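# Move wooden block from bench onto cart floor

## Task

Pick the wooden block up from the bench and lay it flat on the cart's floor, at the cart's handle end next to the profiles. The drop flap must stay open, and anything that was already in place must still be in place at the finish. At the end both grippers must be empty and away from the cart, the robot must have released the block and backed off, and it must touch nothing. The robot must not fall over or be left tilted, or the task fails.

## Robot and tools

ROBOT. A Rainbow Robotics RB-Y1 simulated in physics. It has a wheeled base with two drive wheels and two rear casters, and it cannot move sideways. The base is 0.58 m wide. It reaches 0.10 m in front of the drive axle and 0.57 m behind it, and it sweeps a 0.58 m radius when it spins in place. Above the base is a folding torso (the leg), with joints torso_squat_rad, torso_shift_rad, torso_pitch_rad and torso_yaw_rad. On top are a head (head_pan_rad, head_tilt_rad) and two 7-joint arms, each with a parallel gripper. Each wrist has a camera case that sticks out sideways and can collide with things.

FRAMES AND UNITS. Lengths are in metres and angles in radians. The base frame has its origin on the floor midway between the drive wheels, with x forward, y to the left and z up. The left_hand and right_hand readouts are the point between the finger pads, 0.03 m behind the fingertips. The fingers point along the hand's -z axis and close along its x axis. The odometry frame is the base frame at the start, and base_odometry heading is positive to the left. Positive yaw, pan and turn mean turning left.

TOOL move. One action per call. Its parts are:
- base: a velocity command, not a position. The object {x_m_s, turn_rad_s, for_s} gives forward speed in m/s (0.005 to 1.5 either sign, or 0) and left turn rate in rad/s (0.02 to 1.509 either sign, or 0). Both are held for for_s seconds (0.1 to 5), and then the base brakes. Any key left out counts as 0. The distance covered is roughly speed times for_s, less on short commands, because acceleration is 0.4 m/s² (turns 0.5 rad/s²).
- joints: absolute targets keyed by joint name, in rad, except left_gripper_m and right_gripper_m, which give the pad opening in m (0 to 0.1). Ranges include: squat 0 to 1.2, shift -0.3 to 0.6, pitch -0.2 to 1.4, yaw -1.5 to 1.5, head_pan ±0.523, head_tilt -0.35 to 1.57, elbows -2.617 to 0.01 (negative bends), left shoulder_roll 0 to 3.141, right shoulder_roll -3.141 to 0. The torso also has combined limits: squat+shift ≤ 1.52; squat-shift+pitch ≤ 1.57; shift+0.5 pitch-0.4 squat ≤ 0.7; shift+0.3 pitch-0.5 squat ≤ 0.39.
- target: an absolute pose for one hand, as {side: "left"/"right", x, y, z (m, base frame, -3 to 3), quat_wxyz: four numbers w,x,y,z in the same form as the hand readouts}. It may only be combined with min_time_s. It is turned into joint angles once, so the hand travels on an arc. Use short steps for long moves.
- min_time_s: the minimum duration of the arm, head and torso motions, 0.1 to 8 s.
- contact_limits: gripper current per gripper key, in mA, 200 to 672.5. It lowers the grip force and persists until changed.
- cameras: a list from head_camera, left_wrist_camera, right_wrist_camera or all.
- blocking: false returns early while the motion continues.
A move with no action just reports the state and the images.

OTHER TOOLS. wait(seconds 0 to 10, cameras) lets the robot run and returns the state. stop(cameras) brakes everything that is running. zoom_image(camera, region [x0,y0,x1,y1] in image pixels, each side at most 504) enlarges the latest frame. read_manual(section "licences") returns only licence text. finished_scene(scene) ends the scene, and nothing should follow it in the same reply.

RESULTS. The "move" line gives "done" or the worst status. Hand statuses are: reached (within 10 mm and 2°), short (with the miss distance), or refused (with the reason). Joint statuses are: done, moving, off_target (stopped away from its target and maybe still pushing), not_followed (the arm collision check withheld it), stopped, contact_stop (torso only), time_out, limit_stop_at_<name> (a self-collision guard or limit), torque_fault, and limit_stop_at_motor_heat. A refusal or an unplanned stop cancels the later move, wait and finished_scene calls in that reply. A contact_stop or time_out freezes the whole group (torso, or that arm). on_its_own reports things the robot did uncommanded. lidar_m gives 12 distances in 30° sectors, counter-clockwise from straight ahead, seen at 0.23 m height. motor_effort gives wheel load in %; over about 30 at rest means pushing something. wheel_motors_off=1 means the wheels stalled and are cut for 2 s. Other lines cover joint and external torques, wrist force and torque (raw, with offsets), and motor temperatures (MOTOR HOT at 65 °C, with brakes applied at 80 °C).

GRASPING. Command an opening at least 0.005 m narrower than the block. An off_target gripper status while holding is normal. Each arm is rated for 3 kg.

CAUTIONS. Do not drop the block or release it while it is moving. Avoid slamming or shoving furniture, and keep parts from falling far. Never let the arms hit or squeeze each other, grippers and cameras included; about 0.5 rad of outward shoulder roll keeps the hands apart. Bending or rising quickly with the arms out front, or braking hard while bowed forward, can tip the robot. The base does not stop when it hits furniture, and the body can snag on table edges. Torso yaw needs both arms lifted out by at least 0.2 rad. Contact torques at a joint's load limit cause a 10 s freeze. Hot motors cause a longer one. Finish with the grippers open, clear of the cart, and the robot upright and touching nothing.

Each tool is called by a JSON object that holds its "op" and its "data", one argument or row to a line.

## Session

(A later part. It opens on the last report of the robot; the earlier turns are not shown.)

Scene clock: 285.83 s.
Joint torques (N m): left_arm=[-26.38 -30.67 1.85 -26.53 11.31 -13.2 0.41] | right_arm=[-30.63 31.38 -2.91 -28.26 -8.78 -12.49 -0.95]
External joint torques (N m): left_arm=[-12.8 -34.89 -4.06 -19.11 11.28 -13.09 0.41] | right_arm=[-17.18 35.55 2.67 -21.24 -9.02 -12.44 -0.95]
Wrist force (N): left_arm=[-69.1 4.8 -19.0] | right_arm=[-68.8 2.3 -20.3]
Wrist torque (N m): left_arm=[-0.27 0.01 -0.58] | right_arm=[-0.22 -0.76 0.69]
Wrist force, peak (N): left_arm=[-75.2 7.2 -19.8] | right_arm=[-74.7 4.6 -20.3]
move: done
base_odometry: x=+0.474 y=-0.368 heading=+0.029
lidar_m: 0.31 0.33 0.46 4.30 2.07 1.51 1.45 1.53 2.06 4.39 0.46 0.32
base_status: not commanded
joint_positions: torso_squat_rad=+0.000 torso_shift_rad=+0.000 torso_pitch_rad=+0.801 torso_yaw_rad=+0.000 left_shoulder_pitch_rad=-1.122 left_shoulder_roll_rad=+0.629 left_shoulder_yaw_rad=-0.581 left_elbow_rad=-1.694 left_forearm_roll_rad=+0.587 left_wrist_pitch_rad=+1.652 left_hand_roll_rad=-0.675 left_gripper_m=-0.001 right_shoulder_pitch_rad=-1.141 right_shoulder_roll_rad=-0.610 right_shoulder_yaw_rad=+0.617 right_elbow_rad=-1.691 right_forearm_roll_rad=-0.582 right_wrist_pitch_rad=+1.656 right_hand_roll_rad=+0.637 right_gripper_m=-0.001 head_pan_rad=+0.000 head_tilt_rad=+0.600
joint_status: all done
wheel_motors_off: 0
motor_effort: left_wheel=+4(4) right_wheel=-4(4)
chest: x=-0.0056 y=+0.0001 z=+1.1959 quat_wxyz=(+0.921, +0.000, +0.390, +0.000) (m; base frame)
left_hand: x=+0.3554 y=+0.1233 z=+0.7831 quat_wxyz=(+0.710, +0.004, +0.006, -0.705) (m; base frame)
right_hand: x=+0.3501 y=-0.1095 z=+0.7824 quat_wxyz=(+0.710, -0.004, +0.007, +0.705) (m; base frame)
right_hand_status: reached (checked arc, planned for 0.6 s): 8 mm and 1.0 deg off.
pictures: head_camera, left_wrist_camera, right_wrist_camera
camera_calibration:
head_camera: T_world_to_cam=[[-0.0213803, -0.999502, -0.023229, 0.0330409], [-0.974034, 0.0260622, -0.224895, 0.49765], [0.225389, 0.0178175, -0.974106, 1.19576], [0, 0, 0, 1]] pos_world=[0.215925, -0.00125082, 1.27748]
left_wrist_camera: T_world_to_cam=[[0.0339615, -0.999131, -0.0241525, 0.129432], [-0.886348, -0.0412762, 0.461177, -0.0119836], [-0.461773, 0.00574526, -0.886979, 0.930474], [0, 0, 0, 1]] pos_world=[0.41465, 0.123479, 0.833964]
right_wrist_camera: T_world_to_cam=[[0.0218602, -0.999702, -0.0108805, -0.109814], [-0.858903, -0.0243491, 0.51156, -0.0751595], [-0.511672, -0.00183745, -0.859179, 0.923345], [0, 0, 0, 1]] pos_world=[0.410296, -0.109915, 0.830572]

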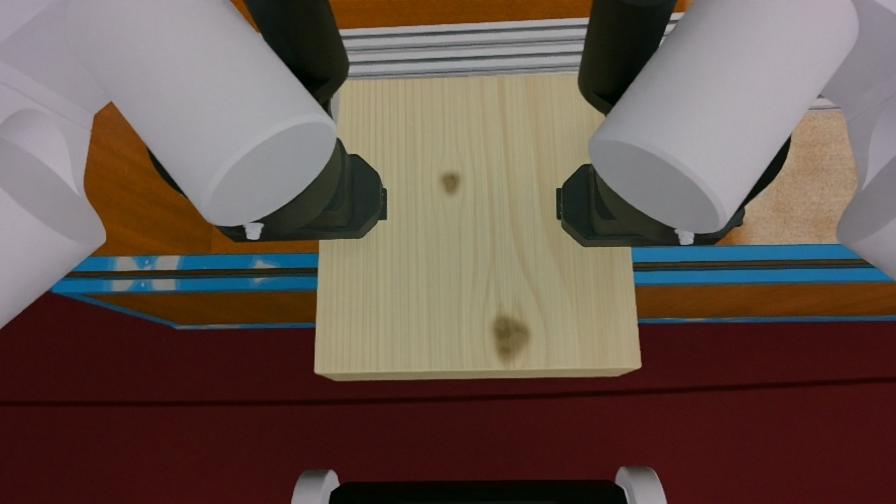

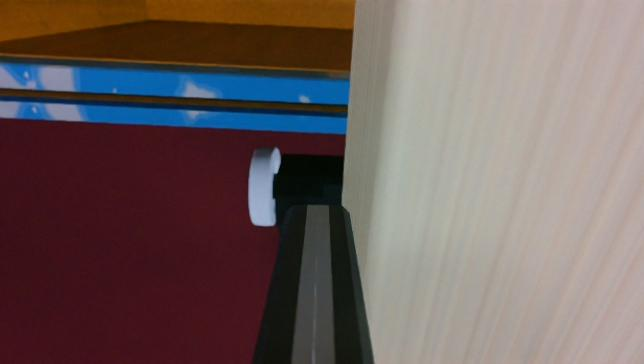

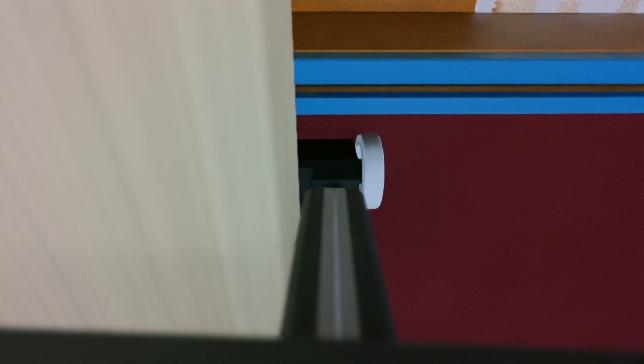

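{"op": "move", "data": {
  "target": {"side": "left", "x": 0.345, "y": 0.116, "z": 0.785, "quat_wxyz": [0.707, 0, 0, -0.707]},
  "min_time_s": 0.5
}}

{"op": "move", "data": {
  "target": {"side": "right", "x": 0.338, "y": -0.102, "z": 0.785, "quat_wxyz": [0.707, 0, 0, 0.707]},
  "min_time_s": 0.5
}}

{"op": "move", "data": {
  "target": {"side": "left", "x": 0.332, "y": 0.116, "z": 0.785, "quat_wxyz": [0.707, 0, 0, -0.707]},
  "min_time_s": 0.5
}}

{"op": "move", "data": {
  "target": {"side": "right", "x": 0.326, "y": -0.102, "z": 0.785, "quat_wxyz": [0.707, 0, 0, 0.707]},
  "min_time_s": 0.5
}}

{"op": "move", "data": {
  "target": {"side": "left", "x": 0.32, "y": 0.116, "z": 0.785, "quat_wxyz": [0.707, 0, 0, -0.707]},
  "min_time_s": 0.5
}}

{"op": "move", "data": {
  "target": {"side": "right", "x": 0.314, "y": -0.102, "z": 0.785, "quat_wxyz": [0.707, 0, 0, 0.707]},
  "min_time_s": 0.5
}}

{"op": "move", "data": {
  "target": {"side": "left", "x": 0.308, "y": 0.116, "z": 0.785, "quat_wxyz": [0.707, 0, 0, -0.707]},
  "min_time_s": 0.5
}}

{"op": "move", "data": {
  "target": {"side": "right", "x": 0.302, "y": -0.102, "z": 0.785, "quat_wxyz": [0.707, 0, 0, 0.707]},
  "min_time_s": 0.5
}}

{"op": "move", "data": {
  "target": {"side": "left", "x": 0.296, "y": 0.116, "z": 0.785, "quat_wxyz": [0.707, 0, 0, -0.707]},
  "min_time_s": 0.5
}}

{"op": "move", "data": {
  "target": {"side": "right", "x": 0.29, "y": -0.102, "z": 0.785, "quat_wxyz": [0.707, 0, 0, 0.707]},
  "min_time_s": 0.5,
  "cameras": ["head_camera"]
}}

Scene clock: 291.10 s.
Joint torques (N m): left_arm=[-25.27 -31.5 -0.42 -27.62 11.88 -13.16 -0.54] | right_arm=[-31.65 32.09 -3.55 -28.22 -8.88 -13.21 -0.92]
External joint torques (N m): left_arm=[-12.19 -35.61 -6.26 -20.15 11.86 -13.05 -0.54] | right_arm=[-18.22 36.27 2.03 -21.19 -9.12 -13.16 -0.92]
Wrist force (N): left_arm=[-69.7 8.8 -20.0] | right_arm=[-70.4 5.9 -19.8]
Wrist torque (N m): left_arm=[-0.36 0.12 0.81] | right_arm=[-0.34 -0.76 0.84]
Wrist force, peak (N): left_arm=[-75.0 9.3 -19.9] | right_arm=[-75.4 6.6 -20.8]
move: done
base_odometry: x=+0.474 y=-0.368 heading=+0.029
lidar_m: 0.31 0.33 0.46 4.31 2.08 1.51 1.45 1.53 2.09 4.37 0.46 0.33
base_status: not commanded
joint_positions: torso_squat_rad=+0.000 torso_shift_rad=+0.000 torso_pitch_rad=+0.801 torso_yaw_rad=+0.000 left_shoulder_pitch_rad=-1.097 left_shoulder_roll_rad=+0.635 left_shoulder_yaw_rad=-0.586 left_elbow_rad=-1.734 left_forearm_roll_rad=+0.579 left_wrist_pitch_rad=+1.660 left_hand_roll_rad=-0.656 left_gripper_m=-0.001 right_shoulder_pitch_rad=-1.140 right_shoulder_roll_rad=-0.610 right_shoulder_yaw_rad=+0.618 right_elbow_rad=-1.691 right_forearm_roll_rad=-0.582 right_wrist_pitch_rad=+1.656 right_hand_roll_rad=+0.637 right_gripper_m=-0.001 head_pan_rad=+0.000 head_tilt_rad=+0.600
joint_status: all done
wheel_motors_off: 0
motor_effort: left_wheel=+4(4) right_wheel=-2(5)
chest: x=-0.0056 y=+0.0001 z=+1.1959 quat_wxyz=(+0.921, +0.000, +0.390, +0.000) (m; base frame)
left_hand: x=+0.3458 y=+0.1233 z=+0.7831 quat_wxyz=(+0.710, +0.004, +0.007, -0.704) (m; base frame)
left_hand_status: reached (checked arc, planned for 0.5 s): 8 mm and 1.0 deg off.
right_hand: x=+0.3499 y=-0.1097 z=+0.7823 quat_wxyz=(+0.710, -0.004, +0.008, +0.705) (m; base frame)
pictures: none

Scene clock: 291.93 s.
Joint torques (N m): left_arm=[-26.36 -31.02 1.87 -26.62 11.31 -13.78 0.33] | right_arm=[-29.95 31.56 -2.72 -28.39 -8.6 -12.9 -1.02]
External joint torques (N m): left_arm=[-13.29 -35.12 -3.96 -19.14 11.29 -13.67 0.33] | right_arm=[-17.11 35.59 2.78 -21.3 -8.83 -12.85 -1.01]
Wrist force (N): left_arm=[-70.0 4.3 -20.3] | right_arm=[-69.6 2.0 -20.0]
Wrist torque (N m): left_arm=[-0.13 0.06 -0.65] | right_arm=[-0.13 -0.79 0.64]
Wrist force, peak (N): left_arm=[-76.1 6.1 -19.9] | right_arm=[-76.0 2.5 -19.9]
move: done
base_odometry: x=+0.474 y=-0.368 heading=+0.029
lidar_m: 0.31 0.33 0.45 4.31 2.07 1.50 1.44 1.53 2.07 4.37 0.46 0.32
base_status: not commanded
joint_positions: torso_squat_rad=+0.000 torso_shift_rad=+0.000 torso_pitch_rad=+0.801 torso_yaw_rad=+0.000 left_shoulder_pitch_rad=-1.097 left_shoulder_roll_rad=+0.635 left_shoulder_yaw_rad=-0.587 left_elbow_rad=-1.734 left_forearm_roll_rad=+0.579 left_wrist_pitch_rad=+1.661 left_hand_roll_rad=-0.656 left_gripper_m=-0.001 right_shoulder_pitch_rad=-1.111 right_shoulder_roll_rad=-0.617 right_shoulder_yaw_rad=+0.626 right_elbow_rad=-1.740 right_forearm_roll_rad=-0.571 right_wrist_pitch_rad=+1.666 right_hand_roll_rad=+0.613 right_gripper_m=-0.001 head_pan_rad=+0.000 head_tilt_rad=+0.600
joint_status: all done
wheel_motors_off: 0
motor_effort: left_wheel=+3(4) right_wheel=-4(5)
chest: x=-0.0056 y=+0.0001 z=+1.1959 quat_wxyz=(+0.921, +0.000, +0.390, +0.000) (m; base frame)
left_hand: x=+0.3455 y=+0.1232 z=+0.7830 quat_wxyz=(+0.710, +0.004, +0.007, -0.705) (m; base frame)
right_hand: x=+0.3381 y=-0.1094 z=+0.7824 quat_wxyz=(+0.710, -0.004, +0.007, +0.705) (m; base frame)
right_hand_status: reached (checked arc, planned for 0.5 s): 8 mm and 1.0 deg off.
pictures: none

Scene clock: 292.77 s.
Joint torques (N m): left_arm=[-24.87 -31.95 -1.11 -27.97 11.76 -13.82 -0.51] | right_arm=[-31.45 33.1 -3.04 -28.51 -8.47 -13.61 -0.96]
External joint torques (N m): left_arm=[-12.48 -35.9 -6.83 -20.43 11.74 -13.71 -0.51] | right_arm=[-18.62 37.14 2.45 -21.42 -8.7 -13.55 -0.96]
Wrist force (N): left_arm=[-71.1 8.7 -20.3] | right_arm=[-71.3 5.8 -19.9]
Wrist torque (N m): left_arm=[-0.41 0.12 0.80] | right_arm=[-0.35 -0.75 0.86]
Wrist force, peak (N): left_arm=[-77.6 9.3 -20.0] | right_arm=[-77.8 6.6 -19.9]
move: done
base_odometry: x=+0.474 y=-0.368 heading=+0.029
lidar_m: 0.30 0.33 0.46 4.31 2.09 1.50 1.45 1.52 2.09 4.37 0.45 0.33
base_status: not commanded
joint_positions: torso_squat_rad=+0.000 torso_shift_rad=+0.000 torso_pitch_rad=+0.801 torso_yaw_rad=+0.000 left_shoulder_pitch_rad=-1.064 left_shoulder_roll_rad=+0.642 left_shoulder_yaw_rad=-0.596 left_elbow_rad=-1.785 left_forearm_roll_rad=+0.567 left_wrist_pitch_rad=+1.670 left_hand_roll_rad=-0.631 left_gripper_m=-0.001 right_shoulder_pitch_rad=-1.111 right_shoulder_roll_rad=-0.617 right_shoulder_yaw_rad=+0.627 right_elbow_rad=-1.740 right_forearm_roll_rad=-0.571 right_wrist_pitch_rad=+1.666 right_hand_roll_rad=+0.613 right_gripper_m=-0.001 head_pan_rad=+0.000 head_tilt_rad=+0.600
joint_status: all done
wheel_motors_off: 0
motor_effort: left_wheel=+3(4) right_wheel=-3(5)
chest: x=-0.0056 y=+0.0001 z=+1.1959 quat_wxyz=(+0.921, +0.000, +0.390, +0.000) (m; base frame)
left_hand: x=+0.3329 y=+0.1233 z=+0.7830 quat_wxyz=(+0.710, +0.004, +0.007, -0.704) (m; base frame)
left_hand_status: reached (checked arc, planned for 0.5 s): 8 mm and 1.0 deg off.
right_hand: x=+0.3380 y=-0.1097 z=+0.7823 quat_wxyz=(+0.710, -0.004, +0.008, +0.705) (m; base frame)
pictures: none

Scene clock: 293.60 s.
Joint torques (N m): left_arm=[-25.55 -31.43 1.22 -27.02 11.17 -14.14 0.37] | right_arm=[-29.08 31.82 -2.21 -28.52 -8.5 -13.42 -0.81]
External joint torques (N m): left_arm=[-13.15 -35.37 -4.51 -19.48 11.14 -14.03 0.37] | right_arm=[-16.86 35.72 3.18 -21.37 -8.74 -13.37 -0.81]
Wrist force (N): left_arm=[-70.5 4.5 -19.7] | right_arm=[-71.1 2.6 -19.9]
Wrist torque (N m): left_arm=[-0.19 0.10 -0.60] | right_arm=[-0.27 -0.78 0.65]
Wrist force, peak (N): left_arm=[-77.6 5.6 -20.2] | right_arm=[-77.4 2.7 -20.4]
move: done
base_odometry: x=+0.474 y=-0.368 heading=+0.029
lidar_m: 0.31 0.33 0.46 4.29 2.08 1.50 1.45 1.52 2.09 4.37 0.45 0.32
base_status: not commanded
joint_positions: torso_squat_rad=+0.000 torso_shift_rad=+0.000 torso_pitch_rad=+0.801 torso_yaw_rad=+0.000 left_shoulder_pitch_rad=-1.064 left_shoulder_roll_rad=+0.642 left_shoulder_yaw_rad=-0.596 left_elbow_rad=-1.785 left_forearm_roll_rad=+0.567 left_wrist_pitch_rad=+1.670 left_hand_roll_rad=-0.631 left_gripper_m=-0.001 right_shoulder_pitch_rad=-1.082 right_shoulder_roll_rad=-0.623 right_shoulder_yaw_rad=+0.636 right_elbow_rad=-1.787 right_forearm_roll_rad=-0.559 right_wrist_pitch_rad=+1.675 right_hand_roll_rad=+0.589 right_gripper_m=-0.001 head_pan_rad=+0.000 head_tilt_rad=+0.600
joint_status: all done
wheel_motors_off: 0
motor_effort: left_wheel=+4(4) right_wheel=-2(5)
chest: x=-0.0056 y=+0.0001 z=+1.1959 quat_wxyz=(+0.921, +0.000, +0.390, +0.000) (m; base frame)
left_hand: x=+0.3326 y=+0.1232 z=+0.7829 quat_wxyz=(+0.710, +0.004, +0.007, -0.705) (m; base frame)
right_hand: x=+0.3261 y=-0.1094 z=+0.7824 quat_wxyz=(+0.709, -0.004, +0.007, +0.705) (m; base frame)
right_hand_status: reached (checked arc, planned for 0.5 s): 8 mm and 1.0 deg off.
pictures: none

Scene clock: 294.43 s.
Joint torques (N m): left_arm=[-24.21 -32.1 -1.45 -28.19 11.64 -14.21 -0.64] | right_arm=[-30.72 33.17 -2.98 -28.66 -8.26 -14 -1.03]
External joint torques (N m): left_arm=[-12.44 -35.9 -7.03 -20.59 11.62 -14.1 -0.64] | right_arm=[-18.51 37.07 2.41 -21.51 -8.5 -13.95 -1.03]
Wrist force (N): left_arm=[-72.4 8.2 -20.0] | right_arm=[-72.1 5.6 -19.9]
Wrist torque (N m): left_arm=[-0.36 0.13 0.87] | right_arm=[-0.32 -0.73 0.87]
Wrist force, peak (N): left_arm=[-78.4 10.2 -20.6] | right_arm=[-78.7 6.9 -19.7]
move: done
base_odometry: x=+0.474 y=-0.368 heading=+0.029
lidar_m: 0.31 0.33 0.45 4.30 2.09 1.50 1.45 1.52 2.08 4.37 0.45 0.32
base_status: not commanded
joint_positions: torso_squat_rad=+0.000 torso_shift_rad=+0.000 torso_pitch_rad=+0.801 torso_yaw_rad=+0.000 left_shoulder_pitch_rad=-1.034 left_shoulder_roll_rad=+0.649 left_shoulder_yaw_rad=-0.605 left_elbow_rad=-1.832 left_forearm_roll_rad=+0.554 left_wrist_pitch_rad=+1.678 left_hand_roll_rad=-0.608 left_gripper_m=-0.001 right_shoulder_pitch_rad=-1.081 right_shoulder_roll_rad=-0.624 right_shoulder_yaw_rad=+0.636 right_elbow_rad=-1.787 right_forearm_roll_rad=-0.559 right_wrist_pitch_rad=+1.675 right_hand_roll_rad=+0.589 right_gripper_m=-0.001 head_pan_rad=+0.000 head_tilt_rad=+0.600
joint_status: all done
wheel_motors_off: 0
motor_effort: left_wheel=+3(4) right_wheel=-2(5)
chest: x=-0.0056 y=+0.0001 z=+1.1959 quat_wxyz=(+0.921, +0.000, +0.390, +0.000) (m; base frame)
left_hand: x=+0.3209 y=+0.1233 z=+0.7830 quat_wxyz=(+0.710, +0.004, +0.007, -0.704) (m; base frame)
left_hand_status: reached (checked arc, planned for 0.5 s): 8 mm and 1.0 deg off.
right_hand: x=+0.3260 y=-0.1096 z=+0.7823 quat_wxyz=(+0.709, -0.004, +0.008, +0.705) (m; base frame)
pictures: none

Scene clock: 295.27 s.
Joint torques (N m): left_arm=[-24.98 -31.8 0.56 -27.15 11.01 -14.64 0.42] | right_arm=[-28.59 32.07 -1.83 -28.79 -8.24 -13.9 -0.93]
External joint torques (N m): left_arm=[-13.22 -35.6 -5.02 -19.55 10.98 -14.53 0.42] | right_arm=[-16.97 35.82 3.43 -21.57 -8.47 -13.85 -0.93]
Wrist force (N): left_arm=[-72.4 4.8 -20.6] | right_arm=[-71.8 2.6 -20.9]
Wrist torque (N m): left_arm=[-0.18 0.05 -0.59] | right_arm=[-0.25 -0.76 0.68]
Wrist force, peak (N): left_arm=[-78.3 5.5 -20.4] | right_arm=[-77.8 3.4 -20.6]
move: done
base_odometry: x=+0.474 y=-0.368 heading=+0.029
lidar_m: 0.31 0.33 0.46 4.31 2.09 1.52 1.44 1.53 2.08 4.38 0.46 0.33
base_status: not commanded
joint_positions: torso_squat_rad=+0.000 torso_shift_rad=+0.000 torso_pitch_rad=+0.801 torso_yaw_rad=+0.000 left_shoulder_pitch_rad=-1.034 left_shoulder_roll_rad=+0.649 left_shoulder_yaw_rad=-0.606 left_elbow_rad=-1.832 left_forearm_roll_rad=+0.554 left_wrist_pitch_rad=+1.678 left_hand_roll_rad=-0.608 left_gripper_m=-0.001 right_shoulder_pitch_rad=-1.053 right_shoulder_roll_rad=-0.630 right_shoulder_yaw_rad=+0.647 right_elbow_rad=-1.832 right_forearm_roll_rad=-0.546 right_wrist_pitch_rad=+1.684 right_hand_roll_rad=+0.566 right_gripper_m=-0.001 head_pan_rad=+0.000 head_tilt_rad=+0.600
joint_status: all done
wheel_motors_off: 0
motor_effort: left_wheel=+3(4) right_wheel=-4(6)
chest: x=-0.0056 y=+0.0001 z=+1.1959 quat_wxyz=(+0.921, +0.000, +0.390, +0.000) (m; base frame)
left_hand: x=+0.3206 y=+0.1231 z=+0.7830 quat_wxyz=(+0.709, +0.004, +0.007, -0.705) (m; base frame)
right_hand: x=+0.3141 y=-0.1093 z=+0.7824 quat_wxyz=(+0.709, -0.004, +0.008, +0.705) (m; base frame)
right_hand_status: reached (checked arc, planned for 0.5 s): 8 mm and 1.0 deg off.
pictures: none

Scene clock: 296.10 s.
Joint torques (N m): left_arm=[-23.11 -32.46 -2.25 -28.38 11.52 -14.82 -0.67] | right_arm=[-29.88 33.28 -2.68 -29.2 -8.1 -14.45 -1.02]
External joint torques (N m): left_arm=[-11.96 -36.11 -7.68 -20.71 11.5 -14.71 -0.67] | right_arm=[-18.27 37.04 2.59 -21.99 -8.33 -14.41 -1.02]
Wrist force (N): left_arm=[-73.7 8.5 -20.3] | right_arm=[-73.4 6.0 -20.0]
Wrist torque (N m): left_arm=[-0.35 0.13 0.81] | right_arm=[-0.39 -0.77 0.88]
Wrist force, peak (N): left_arm=[-79.4 9.5 -21.0] | right_arm=[-79.5 6.8 -20.1]
move: done
base_odometry: x=+0.474 y=-0.368 heading=+0.029
lidar_m: 0.31 0.32 0.45 4.29 2.07 1.52 1.45 1.52 2.08 4.35 0.47 0.33
base_status: not commanded
joint_positions: torso_squat_rad=+0.000 torso_shift_rad=+0.000 torso_pitch_rad=+0.801 torso_yaw_rad=+0.000 left_shoulder_pitch_rad=-1.005 left_shoulder_roll_rad=+0.655 left_shoulder_yaw_rad=-0.615 left_elbow_rad=-1.876 left_forearm_roll_rad=+0.540 left_wrist_pitch_rad=+1.685 left_hand_roll_rad=-0.586 left_gripper_m=-0.001 right_shoulder_pitch_rad=-1.052 right_shoulder_roll_rad=-0.630 right_shoulder_yaw_rad=+0.647 right_elbow_rad=-1.832 right_forearm_roll_rad=-0.546 right_wrist_pitch_rad=+1.684 right_hand_roll_rad=+0.566 right_gripper_m=-0.001 head_pan_rad=+0.000 head_tilt_rad=+0.600
joint_status: all done
wheel_motors_off: 0
motor_effort: left_wheel=+3(5) right_wheel=-3(4)
chest: x=-0.0056 y=+0.0001 z=+1.1959 quat_wxyz=(+0.921, +0.000, +0.390, +0.000) (m; base frame)
left_hand: x=+0.3089 y=+0.1232 z=+0.7830 quat_wxyz=(+0.710, +0.004, +0.007, -0.704) (m; base frame)
left_hand_status: reached (checked arc, planned for 0.5 s): 8 mm and 1.0 deg off.
right_hand: x=+0.3140 y=-0.1096 z=+0.7823 quat_wxyz=(+0.709, -0.004, +0.008, +0.705) (m; base frame)
pictures: none

Scene clock: 296.93 s.
Joint torques (N m): left_arm=[-23.97 -31.94 0.12 -27.29 10.85 -15.07 0.38] | right_arm=[-27.48 32.48 -1.55 -29.12 -8 -14.11 -0.93]
External joint torques (N m): left_arm=[-12.83 -35.59 -5.3 -19.62 10.82 -14.96 0.38] | right_arm=[-16.47 36.09 3.58 -21.83 -8.23 -14.06 -0.93]
Wrist force (N): left_arm=[-73.1 5.6 -18.9] | right_arm=[-73.2 2.6 -20.2]
Wrist torque (N m): left_arm=[-0.29 0.05 -0.60] | right_arm=[-0.21 -0.78 0.68]
Wrist force, peak (N): left_arm=[-79.3 5.1 -20.0] | right_arm=[-79.0 3.7 -20.5]
move: done
base_odometry: x=+0.474 y=-0.368 heading=+0.029
lidar_m: 0.31 0.33 0.46 4.30 2.08 1.52 1.45 1.53 2.08 4.37 0.45 0.33
base_status: not commanded
joint_positions: torso_squat_rad=+0.000 torso_shift_rad=+0.000 torso_pitch_rad=+0.801 torso_yaw_rad=+0.000 left_shoulder_pitch_rad=-1.005 left_shoulder_roll_rad=+0.654 left_shoulder_yaw_rad=-0.616 left_elbow_rad=-1.876 left_forearm_roll_rad=+0.540 left_wrist_pitch_rad=+1.685 left_hand_roll_rad=-0.586 left_gripper_m=-0.001 right_shoulder_pitch_rad=-1.025 right_shoulder_roll_rad=-0.635 right_shoulder_yaw_rad=+0.659 right_elbow_rad=-1.876 right_forearm_roll_rad=-0.531 right_wrist_pitch_rad=+1.692 right_hand_roll_rad=+0.543 right_gripper_m=-0.001 head_pan_rad=+0.000 head_tilt_rad=+0.600
joint_status: all done
wheel_motors_off: 0
motor_effort: left_wheel=+3(4) right_wheel=-5(5)
chest: x=-0.0056 y=+0.0001 z=+1.1959 quat_wxyz=(+0.921, +0.000, +0.390, +0.000) (m; base frame)
left_hand: x=+0.3086 y=+0.1231 z=+0.7830 quat_wxyz=(+0.709, +0.004, +0.007, -0.705) (m; base frame)
right_hand: x=+0.3022 y=-0.1093 z=+0.7825 quat_wxyz=(+0.709, -0.004, +0.008, +0.705) (m; base frame)
right_hand_status: reached (checked arc, planned for 0.5 s): 8 mm and 1.0 deg off.
pictures: none

Scene clock: 297.77 s.
Joint torques (N m): left_arm=[-22.88 -32.52 -2.69 -28.54 11.31 -15.19 -0.51] | right_arm=[-28.9 33.73 -2.68 -29.03 -7.95 -14.81 -0.98]
External joint torques (N m): left_arm=[-12.36 -36.03 -7.95 -20.8 11.29 -15.08 -0.51] | right_arm=[-17.89 37.34 2.45 -21.74 -8.19 -14.77 -0.98]
Wrist force (N): left_arm=[-74.7 8.6 -20.8] | right_arm=[-74.6 5.6 -20.4]
Wrist torque (N m): left_arm=[-0.35 0.13 0.86] | right_arm=[-0.28 -0.78 0.88]
Wrist force, peak (N): left_arm=[-79.8 9.2 -20.5] | right_arm=[-80.3 7.4 -20.6]
move: done
base_odometry: x=+0.474 y=-0.368 heading=+0.029
lidar_m: 0.30 0.33 0.46 4.30 2.08 1.52 1.45 1.53 2.08 4.38 0.46 0.33
base_status: not commanded
joint_positions: torso_squat_rad=+0.000 torso_shift_rad=+0.000 torso_pitch_rad=+0.801 torso_yaw_rad=+0.000 left_shoulder_pitch_rad=-0.976 left_shoulder_roll_rad=+0.660 left_shoulder_yaw_rad=-0.627 left_elbow_rad=-1.918 left_forearm_roll_rad=+0.525 left_wrist_pitch_rad=+1.692 left_hand_roll_rad=-0.565 left_gripper_m=-0.001 right_shoulder_pitch_rad=-1.024 right_shoulder_roll_rad=-0.636 right_shoulder_yaw_rad=+0.659 right_elbow_rad=-1.876 right_forearm_roll_rad=-0.531 right_wrist_pitch_rad=+1.692 right_hand_roll_rad=+0.543 right_gripper_m=-0.001 head_pan_rad=+0.000 head_tilt_rad=+0.600
joint_status: all done
wheel_motors_off: 0
motor_effort: left_wheel=+4(4) right_wheel=-3(5)
chest: x=-0.0056 y=+0.0001 z=+1.1959 quat_wxyz=(+0.921, +0.000, +0.390, +0.000) (m; base frame)
left_hand: x=+0.2969 y=+0.1232 z=+0.7830 quat_wxyz=(+0.710, +0.005, +0.007, -0.705) (m; base frame)
left_hand_status: reached (checked arc, planned for 0.5 s): 8 mm and 1.0 deg off.
right_hand: x=+0.3020 y=-0.1095 z=+0.7823 quat_wxyz=(+0.709, -0.004, +0.008, +0.705) (m; base frame)
pictures: none

Scene clock: 298.60 s.
Joint torques (N m): left_arm=[-22.95 -32.13 -0.78 -27.65 10.67 -15.5 0.46] | right_arm=[-26.58 32.58 -1.56 -29.33 -7.84 -14.55 -1.06]
External joint torques (N m): left_arm=[-12.44 -35.63 -6.04 -19.91 10.65 -15.39 0.46] | right_arm=[-16.17 36.05 3.41 -21.98 -8.08 -14.5 -1.06]
Wrist force (N): left_arm=[-74.4 5.1 -20.1] | right_arm=[-73.8 2.4 -20.8]
Wrist torque (N m): left_arm=[-0.26 0.02 -0.63] | right_arm=[-0.14 -0.75 0.69]
Wrist force, peak (N): left_arm=[-80.1 6.6 -20.7] | right_arm=[-79.8 3.8 -20.4]
move: done
base_odometry: x=+0.474 y=-0.368 heading=+0.029
lidar_m: 0.30 0.32 0.47 4.30 2.09 1.50 1.45 1.53 2.09 4.36 0.45 0.33
base_status: not commanded
joint_positions: torso_squat_rad=+0.000 torso_shift_rad=+0.000 torso_pitch_rad=+0.801 torso_yaw_rad=+0.000 left_shoulder_pitch_rad=-0.975 left_shoulder_roll_rad=+0.660 left_shoulder_yaw_rad=-0.627 left_elbow_rad=-1.918 left_forearm_roll_rad=+0.525 left_wrist_pitch_rad=+1.692 left_hand_roll_rad=-0.565 left_gripper_m=-0.001 right_shoulder_pitch_rad=-0.997 right_shoulder_roll_rad=-0.640 right_shoulder_yaw_rad=+0.672 right_elbow_rad=-1.917 right_forearm_roll_rad=-0.515 right_wrist_pitch_rad=+1.699 right_hand_roll_rad=+0.521 right_gripper_m=-0.001 head_pan_rad=+0.000 head_tilt_rad=+0.600
joint_status: all done
wheel_motors_off: 0
motor_effort: left_wheel=+4(4) right_wheel=-4(5)
chest: x=-0.0056 y=+0.0001 z=+1.1959 quat_wxyz=(+0.921, +0.000, +0.390, +0.000) (m; base frame)
left_hand: x=+0.2966 y=+0.1231 z=+0.7830 quat_wxyz=(+0.709, +0.004, +0.007, -0.705) (m; base frame)
right_hand: x=+0.2902 y=-0.1093 z=+0.7825 quat_wxyz=(+0.709, -0.004, +0.008, +0.705) (m; base frame)
right_hand_status: reached (checked arc, planned for 0.5 s): 8 mm and 1.0 deg off.
pictures: head_camera
camera_calibration:
head_camera: T_world_to_cam=[[-0.0213803, -0.999502, -0.023229, 0.0330409], [-0.974034, 0.0260622, -0.224895, 0.49765], [0.225389, 0.0178175, -0.974106, 1.19576], [0, 0, 0, 1]] pos_world=[0.215925, -0.00125082, 1.27748]

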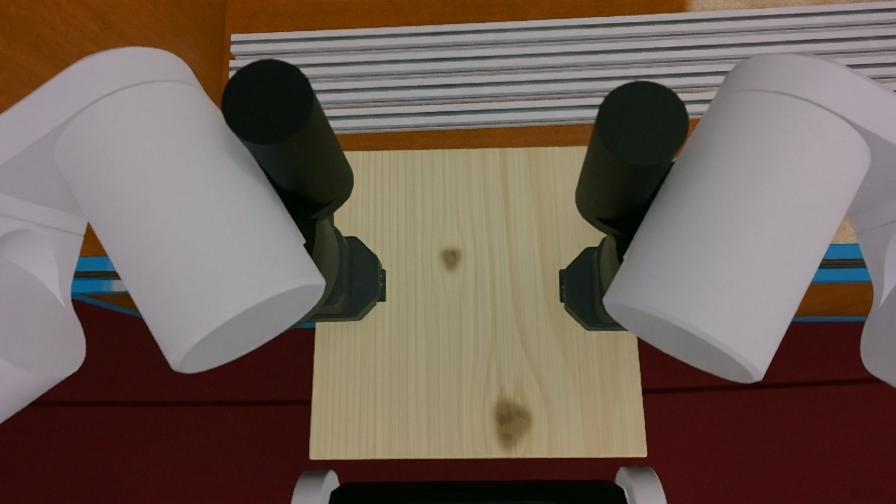

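{"op": "move", "data": {
  "base": {"x_m_s": 0.1, "for_s": 0.68}
}}

{"op": "move", "data": {
  "joints": {"torso_squat_rad": 0.6, "torso_shift_rad": 0.37},
  "min_time_s": 4,
  "cameras": ["all"]
}}

Scene clock: 305.40 s.
Joint torques (N m): left_arm=[-23.46 -32.04 0.06 -27.41 10.33 -15.53 0.38] | right_arm=[-26.91 32.85 -1.53 -29.24 -8.01 -14.5 -0.94]
External joint torques (N m): left_arm=[-12.95 -35.54 -5.19 -19.66 10.31 -15.42 0.38] | right_arm=[-16.51 36.32 3.44 -21.89 -8.24 -14.45 -0.94]
Motor temperatures (°C): left_arm=[33 30 31 42 39 40 37] | right_arm=[37 33 32 40 39 46 34]
Wrist force (N): left_arm=[-74.5 5.2 -19.9] | right_arm=[-74.6 2.8 -20.2]
Wrist torque (N m): left_arm=[-0.35 0.01 -0.64] | right_arm=[-0.26 -0.78 0.64]
Wrist force, peak (N): left_arm=[-75.6 6.2 -20.2] | right_arm=[-75.1 2.9 -20.6]
move: done
base_odometry: x=+0.541 y=-0.366 heading=+0.029
lidar_m: 0.24 0.25 0.36 1.70 2.17 1.59 1.52 1.59 2.17 4.13 0.37 0.26
base_status: done (sent for 0.67 of 0.67 s)
joint_positions: torso_squat_rad=+0.000 torso_shift_rad=+0.000 torso_pitch_rad=+0.801 torso_yaw_rad=+0.000 left_shoulder_pitch_rad=-0.975 left_shoulder_roll_rad=+0.660 left_shoulder_yaw_rad=-0.627 left_elbow_rad=-1.918 left_forearm_roll_rad=+0.525 left_wrist_pitch_rad=+1.692 left_hand_roll_rad=-0.565 left_gripper_m=-0.001 right_shoulder_pitch_rad=-0.997 right_shoulder_roll_rad=-0.640 right_shoulder_yaw_rad=+0.672 right_elbow_rad=-1.917 right_forearm_roll_rad=-0.515 right_wrist_pitch_rad=+1.699 right_hand_roll_rad=+0.521 right_gripper_m=-0.001 head_pan_rad=+0.000 head_tilt_rad=+0.600
joint_status: not commanded
wheel_motors_off: 0
motor_effort: left_wheel=+1(27) right_wheel=-3(20)
chest: x=-0.0056 y=+0.0001 z=+1.1959 quat_wxyz=(+0.921, +0.000, +0.390, +0.000) (m; base frame)
left_hand: x=+0.2966 y=+0.1230 z=+0.7829 quat_wxyz=(+0.709, +0.004, +0.007, -0.705) (m; base frame)
right_hand: x=+0.2901 y=-0.1093 z=+0.7824 quat_wxyz=(+0.709, -0.004, +0.008, +0.705) (m; base frame)
pictures: none

Scene clock: 309.70 s.
Joint torques (N m): left_arm=[-23.49 -32.46 0.15 -27.42 10.32 -15.57 0.37] | right_arm=[-27.16 32.63 -1.49 -29.15 -7.89 -14.55 -0.95]
External joint torques (N m): left_arm=[-12.99 -35.95 -5.09 -19.68 10.29 -15.46 0.37] | right_arm=[-16.77 36.1 3.48 -21.8 -8.12 -14.51 -0.95]
Wrist force (N): left_arm=[-75.0 4.9 -19.6] | right_arm=[-74.0 2.5 -19.8]
Wrist torque (N m): left_arm=[-0.24 -0.04 -0.60] | right_arm=[-0.22 -0.71 0.72]
Wrist force, peak (N): left_arm=[-75.4 5.5 -20.7] | right_arm=[-75.2 2.3 -20.9]
move: done
base_odometry: x=+0.541 y=-0.366 heading=+0.029
lidar_m: 0.24 0.26 0.36 1.70 2.18 1.60 1.51 1.60 2.17 4.14 0.36 0.25
base_status: not commanded
joint_positions: torso_squat_rad=+0.600 torso_shift_rad=+0.370 torso_pitch_rad=+0.801 torso_yaw_rad=+0.000 left_shoulder_pitch_rad=-0.975 left_shoulder_roll_rad=+0.660 left_shoulder_yaw_rad=-0.627 left_elbow_rad=-1.918 left_forearm_roll_rad=+0.525 left_wrist_pitch_rad=+1.692 left_hand_roll_rad=-0.565 left_gripper_m=-0.001 right_shoulder_pitch_rad=-0.997 right_shoulder_roll_rad=-0.640 right_shoulder_yaw_rad=+0.672 right_elbow_rad=-1.917 right_forearm_roll_rad=-0.515 right_wrist_pitch_rad=+1.699 right_hand_roll_rad=+0.521 right_gripper_m=-0.001 head_pan_rad=+0.000 head_tilt_rad=+0.600
joint_status: all done
wheel_motors_off: 0
motor_effort: left_wheel=-3(4) right_wheel=+1(4)
chest: x=+0.2033 y=+0.0001 z=+1.0345 quat_wxyz=(+0.921, +0.000, +0.390, +0.000) (m; base frame)
left_hand: x=+0.5055 y=+0.1230 z=+0.6216 quat_wxyz=(+0.709, +0.004, +0.007, -0.705) (m; base frame)
right_hand: x=+0.4990 y=-0.1093 z=+0.6210 quat_wxyz=(+0.709, -0.004, +0.008, +0.705) (m; base frame)
pictures: head_camera, left_wrist_camera, right_wrist_camera
camera_calibration:
head_camera: T_world_to_cam=[[-0.0213803, -0.999502, -0.023229, 0.0337581], [-0.974034, 0.0260622, -0.224895, 0.664828], [0.225389, 0.0178175, -0.974106, 0.991453], [0, 0, 0, 1]] pos_world=[0.424825, -0.00125082, 1.11608]
left_wrist_camera: T_world_to_cam=[[0.0331143, -0.999142, -0.0248768, 0.1211], [-0.885946, -0.0408653, 0.461984, 0.19475], [-0.462604, 0.00674124, -0.886539, 0.856504], [0, 0, 0, 1]] pos_world=[0.564751, 0.123181, 0.672366]
right_wrist_camera: T_world_to_cam=[[0.0229121, -0.999689, -0.0098715, -0.115791], [-0.858922, -0.0247367, 0.511509, 0.135308], [-0.511594, -0.00324088, -0.859221, 0.860698], [0, 0, 0, 1]] pos_world=[0.5592, -0.109618, 0.669176]

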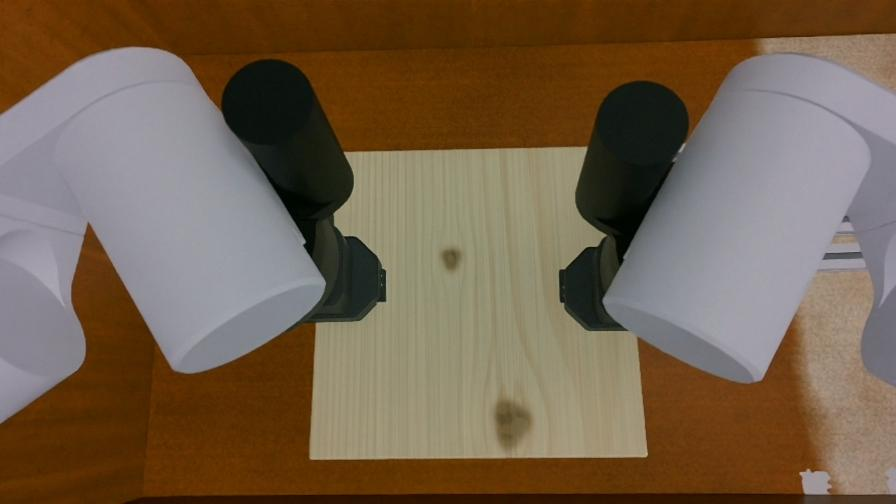

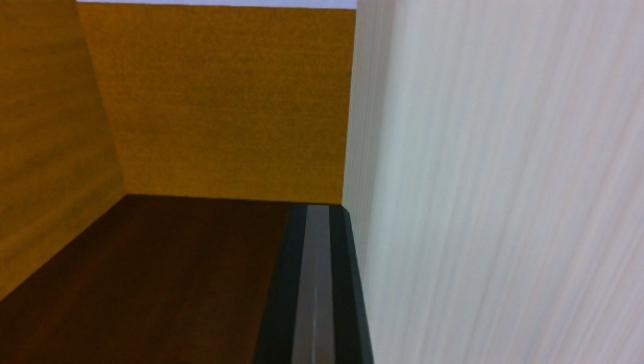

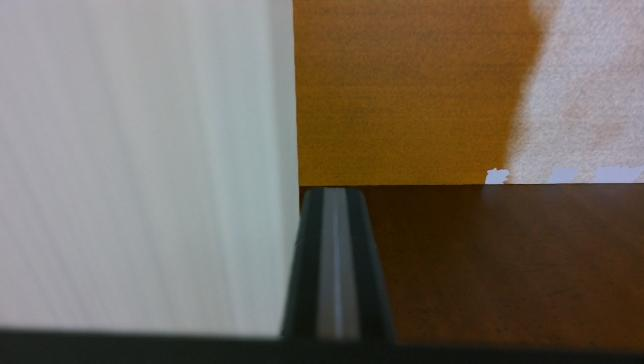

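{"op": "move", "data": {
  "target": {"side": "left", "x": 0.503, "y": 0.116, "z": 0.617, "quat_wxyz": [0.707, 0, 0, -0.707]},
  "min_time_s": 0.5
}}

{"op": "move", "data": {
  "target": {"side": "right", "x": 0.502, "y": -0.102, "z": 0.611, "quat_wxyz": [0.707, 0, 0, 0.707]},
  "min_time_s": 0.5
}}

{"op": "move", "data": {
  "target": {"side": "left", "x": 0.503, "y": 0.116, "z": 0.605, "quat_wxyz": [0.707, 0, 0, -0.707]},
  "min_time_s": 0.5
}}

{"op": "move", "data": {
  "target": {"side": "right", "x": 0.502, "y": -0.102, "z": 0.599, "quat_wxyz": [0.707, 0, 0, 0.707]},
  "min_time_s": 0.5,
  "cameras": ["all"]
}}

Scene clock: 314.90 s.
Joint torques (N m): left_arm=[-22.77 -32.43 -0.54 -26.82 9.98 -15.32 0.26] | right_arm=[-26.84 32.64 -1.46 -28.76 -8 -14.44 -1]
External joint torques (N m): left_arm=[-12.43 -35.86 -5.71 -19.04 9.95 -15.22 0.26] | right_arm=[-16.45 36.1 3.51 -21.41 -8.23 -14.39 -1]
Wrist force (N): left_arm=[-74.0 4.9 -21.5] | right_arm=[-74.0 2.9 -18.9]
Wrist torque (N m): left_arm=[-0.25 -0.11 -0.38] | right_arm=[-0.28 -0.80 0.78]
Wrist force, peak (N): left_arm=[-76.0 4.7 -20.8] | right_arm=[-75.9 2.2 -20.0]
move: done
base_odometry: x=+0.541 y=-0.366 heading=+0.029
lidar_m: 0.24 0.26 0.35 1.69 2.17 1.58 1.52 1.59 2.17 4.15 0.36 0.26
base_status: not commanded
joint_positions: torso_squat_rad=+0.600 torso_shift_rad=+0.370 torso_pitch_rad=+0.801 torso_yaw_rad=+0.000 left_shoulder_pitch_rad=-0.966 left_shoulder_roll_rad=+0.657 left_shoulder_yaw_rad=-0.636 left_elbow_rad=-1.907 left_forearm_roll_rad=+0.512 left_wrist_pitch_rad=+1.672 left_hand_roll_rad=-0.567 left_gripper_m=-0.001 right_shoulder_pitch_rad=-0.997 right_shoulder_roll_rad=-0.640 right_shoulder_yaw_rad=+0.672 right_elbow_rad=-1.917 right_forearm_roll_rad=-0.515 right_wrist_pitch_rad=+1.699 right_hand_roll_rad=+0.521 right_gripper_m=-0.001 head_pan_rad=+0.000 head_tilt_rad=+0.600
joint_status: all done
wheel_motors_off: 0
motor_effort: left_wheel=-2(4) right_wheel=+2(4)
chest: x=+0.2033 y=+0.0001 z=+1.0345 quat_wxyz=(+0.921, +0.000, +0.390, +0.000) (m; base frame)
left_hand: x=+0.5032 y=+0.1232 z=+0.6154 quat_wxyz=(+0.709, +0.005, +0.007, -0.705) (m; base frame)
left_hand_status: reached (checked arc, planned for 0.5 s): 7 mm and 1.0 deg off.
right_hand: x=+0.4990 y=-0.1093 z=+0.6211 quat_wxyz=(+0.709, -0.004, +0.008, +0.705) (m; base frame)
pictures: none

Scene clock: 315.73 s.
Joint torques (N m): left_arm=[-23.24 -31.5 -0.34 -28.78 11.35 -15.48 0] | right_arm=[-26.56 33.27 -1.37 -26.39 -6.96 -13.6 -0.67]
External joint torques (N m): left_arm=[-12.91 -34.93 -5.51 -20.99 11.33 -15.37 0] | right_arm=[-16.1 36.69 3.55 -19.01 -7.2 -13.55 -0.67]
Wrist force (N): left_arm=[-69.4 7.7 -27.4] | right_arm=[-69.5 5.3 -13.1]
Wrist torque (N m): left_arm=[-0.23 2.20 0.37] | right_arm=[-0.24 -0.76 0.61]
Wrist force, peak (N): left_arm=[-78.8 5.5 -20.9] | right_arm=[-77.8 3.3 -19.2]
move: done
base_odometry: x=+0.541 y=-0.366 heading=+0.029
lidar_m: 0.24 0.26 0.36 1.69 2.17 1.58 1.52 1.58 2.17 4.14 0.37 0.25
base_status: not commanded
joint_positions: torso_squat_rad=+0.600 torso_shift_rad=+0.370 torso_pitch_rad=+0.801 torso_yaw_rad=+0.000 left_shoulder_pitch_rad=-0.966 left_shoulder_roll_rad=+0.657 left_shoulder_yaw_rad=-0.636 left_elbow_rad=-1.906 left_forearm_roll_rad=+0.512 left_wrist_pitch_rad=+1.672 left_hand_roll_rad=-0.567 left_gripper_m=-0.001 right_shoulder_pitch_rad=-0.996 right_shoulder_roll_rad=-0.631 right_shoulder_yaw_rad=+0.681 right_elbow_rad=-1.866 right_forearm_roll_rad=-0.502 right_wrist_pitch_rad=+1.656 right_hand_roll_rad=+0.539 right_gripper_m=-0.001 head_pan_rad=+0.000 head_tilt_rad=+0.600
joint_status: all done
wheel_motors_off: 0
motor_effort: left_wheel=-3(3) right_wheel=+4(4)
chest: x=+0.2033 y=+0.0001 z=+1.0345 quat_wxyz=(+0.921, +0.000, +0.390, +0.000) (m; base frame)
left_hand: x=+0.5032 y=+0.1232 z=+0.6153 quat_wxyz=(+0.709, +0.005, +0.007, -0.705) (m; base frame)
right_hand: x=+0.5019 y=-0.1093 z=+0.6087 quat_wxyz=(+0.709, -0.005, +0.007, +0.705) (m; base frame)
right_hand_status: reached (checked arc, planned for 0.5 s): 8 mm and 1.0 deg off.
pictures: none

Scene clock: 316.57 s.
Joint torques (N m): left_arm=[-21.88 -31.43 -1.33 -26.85 10.11 -14.19 -0.4] | right_arm=[-27.1 32.79 -1.59 -27.76 -7.32 -13.72 -0.51]
External joint torques (N m): left_arm=[-11.61 -34.78 -6.41 -19.03 10.09 -14.08 -0.41] | right_arm=[-16.64 36.2 3.33 -20.39 -7.56 -13.67 -0.51]
Wrist force (N): left_arm=[-70.6 6.5 -20.7] | right_arm=[-71.1 4.8 -18.6]
Wrist torque (N m): left_arm=[-0.24 -0.02 0.23] | right_arm=[-0.38 -0.74 0.61]
Wrist force, peak (N): left_arm=[-72.4 8.8 -26.4] | right_arm=[-72.9 6.6 -21.1]
move: done
base_odometry: x=+0.541 y=-0.366 heading=+0.029
lidar_m: 0.24 0.24 0.36 1.71 2.17 1.58 1.52 1.60 2.17 4.15 0.37 0.26
base_status: not commanded
joint_positions: torso_squat_rad=+0.600 torso_shift_rad=+0.370 torso_pitch_rad=+0.801 torso_yaw_rad=+0.000 left_shoulder_pitch_rad=-0.960 left_shoulder_roll_rad=+0.649 left_shoulder_yaw_rad=-0.646 left_elbow_rad=-1.868 left_forearm_roll_rad=+0.497 left_wrist_pitch_rad=+1.634 left_hand_roll_rad=-0.578 left_gripper_m=-0.001 right_shoulder_pitch_rad=-0.996 right_shoulder_roll_rad=-0.631 right_shoulder_yaw_rad=+0.681 right_elbow_rad=-1.866 right_forearm_roll_rad=-0.502 right_wrist_pitch_rad=+1.656 right_hand_roll_rad=+0.539 right_gripper_m=-0.001 head_pan_rad=+0.000 head_tilt_rad=+0.600
joint_status: all done
wheel_motors_off: 0
motor_effort: left_wheel=-3(4) right_wheel=+3(4)
chest: x=+0.2033 y=+0.0001 z=+1.0345 quat_wxyz=(+0.921, +0.000, +0.390, +0.000) (m; base frame)
left_hand: x=+0.5030 y=+0.1233 z=+0.6039 quat_wxyz=(+0.709, +0.005, +0.006, -0.705) (m; base frame)
left_hand_status: reached (checked arc, planned for 0.5 s): 7 mm and 1.0 deg off.
right_hand: x=+0.5018 y=-0.1093 z=+0.6086 quat_wxyz=(+0.709, -0.005, +0.007, +0.705) (m; base frame)
pictures: none

Scene clock: 317.40 s.
Joint torques (N m): left_arm=[-22.7 -30.5 0.52 -28.51 10.89 -14.56 -0.36] | right_arm=[-24.6 32.2 -1.53 -26.07 -6.7 -12.96 -0.55]
External joint torques (N m): left_arm=[-12.43 -33.85 -4.55 -20.7 10.87 -14.46 -0.37] | right_arm=[-14.21 35.54 3.3 -18.69 -6.94 -12.91 -0.55]
Wrist force (N): left_arm=[-65.8 7.1 -26.6] | right_arm=[-66.5 5.6 -12.5]
Wrist torque (N m): left_arm=[-0.24 2.00 0.32] | right_arm=[-0.32 -0.78 0.56]
Wrist force, peak (N): left_arm=[-73.2 7.1 -21.3] | right_arm=[-73.1 5.3 -19.1]
move: done
base_odometry: x=+0.541 y=-0.366 heading=+0.029
lidar_m: 0.24 0.25 0.36 1.70 2.17 1.58 1.51 1.60 2.18 4.15 0.36 0.25
base_status: not commanded
joint_positions: torso_squat_rad=+0.600 torso_shift_rad=+0.370 torso_pitch_rad=+0.801 torso_yaw_rad=+0.000 left_shoulder_pitch_rad=-0.960 left_shoulder_roll_rad=+0.648 left_shoulder_yaw_rad=-0.646 left_elbow_rad=-1.867 left_forearm_roll_rad=+0.497 left_wrist_pitch_rad=+1.634 left_hand_roll_rad=-0.578 left_gripper_m=-0.001 right_shoulder_pitch_rad=-0.990 right_shoulder_roll_rad=-0.623 right_shoulder_yaw_rad=+0.690 right_elbow_rad=-1.828 right_forearm_roll_rad=-0.488 right_wrist_pitch_rad=+1.618 right_hand_roll_rad=+0.550 right_gripper_m=-0.001 head_pan_rad=+0.000 head_tilt_rad=+0.600
joint_status: all done
wheel_motors_off: 0
motor_effort: left_wheel=-3(3) right_wheel=+3(4)
chest: x=+0.2033 y=+0.0001 z=+1.0345 quat_wxyz=(+0.921, +0.000, +0.390, +0.000) (m; base frame)
left_hand: x=+0.5028 y=+0.1234 z=+0.6038 quat_wxyz=(+0.709, +0.005, +0.007, -0.705) (m; base frame)
right_hand: x=+0.5016 y=-0.1094 z=+0.5976 quat_wxyz=(+0.709, -0.005, +0.007, +0.705) (m; base frame)
right_hand_status: reached (checked arc, planned for 0.5 s): 8 mm and 1.0 deg off.
pictures: head_camera, left_wrist_camera, right_wrist_camera
camera_calibration:
head_camera: T_world_to_cam=[[-0.0213803, -0.999502, -0.023229, 0.0337581], [-0.974034, 0.0260622, -0.224895, 0.664828], [0.225389, 0.0178175, -0.974106, 0.991453], [0, 0, 0, 1]] pos_world=[0.424825, -0.00125082, 1.11608]
left_wrist_camera: T_world_to_cam=[[0.0324653, -0.999142, -0.0256975, 0.121852], [-0.886758, -0.0406559, 0.460442, 0.201986], [-0.461092, 0.0078391, -0.887318, 0.839086], [0, 0, 0, 1]] pos_world=[0.562052, 0.123382, 0.654664]
right_wrist_camera: T_world_to_cam=[[0.0241386, -0.999659, -0.00993365, -0.116822], [-0.860153, -0.0258317, 0.509381, 0.151328], [-0.509464, -0.00375125, -0.860484, 0.841529], [0, 0, 0, 1]] pos_world=[0.561714, -0.109717, 0.645878]

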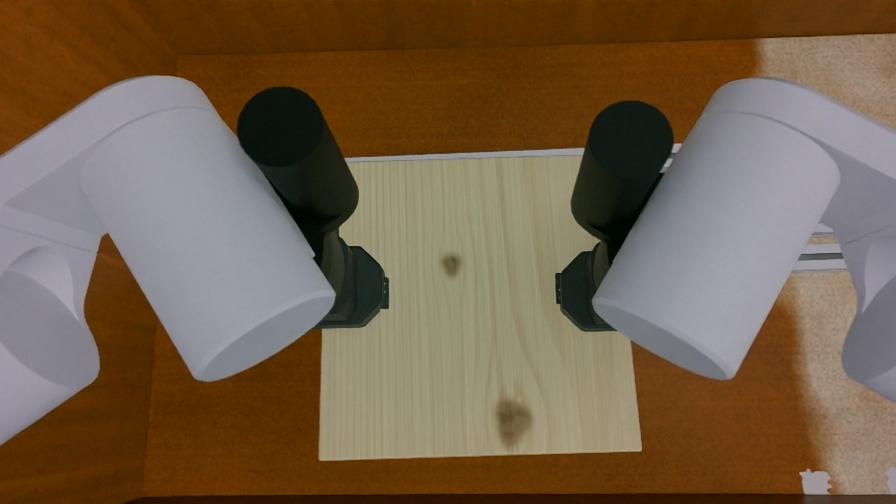

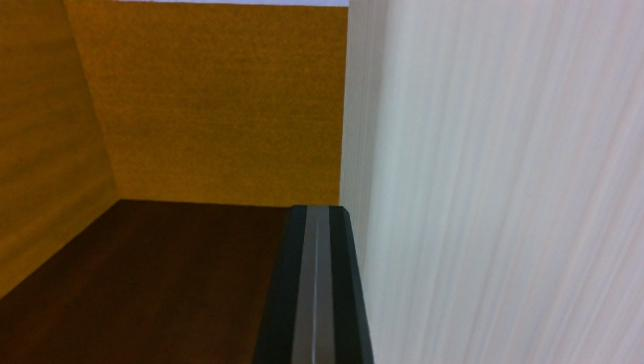

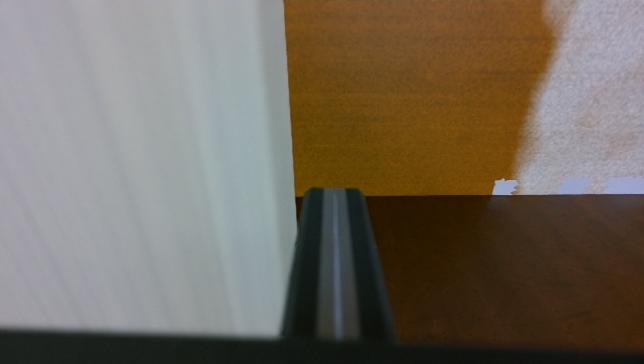

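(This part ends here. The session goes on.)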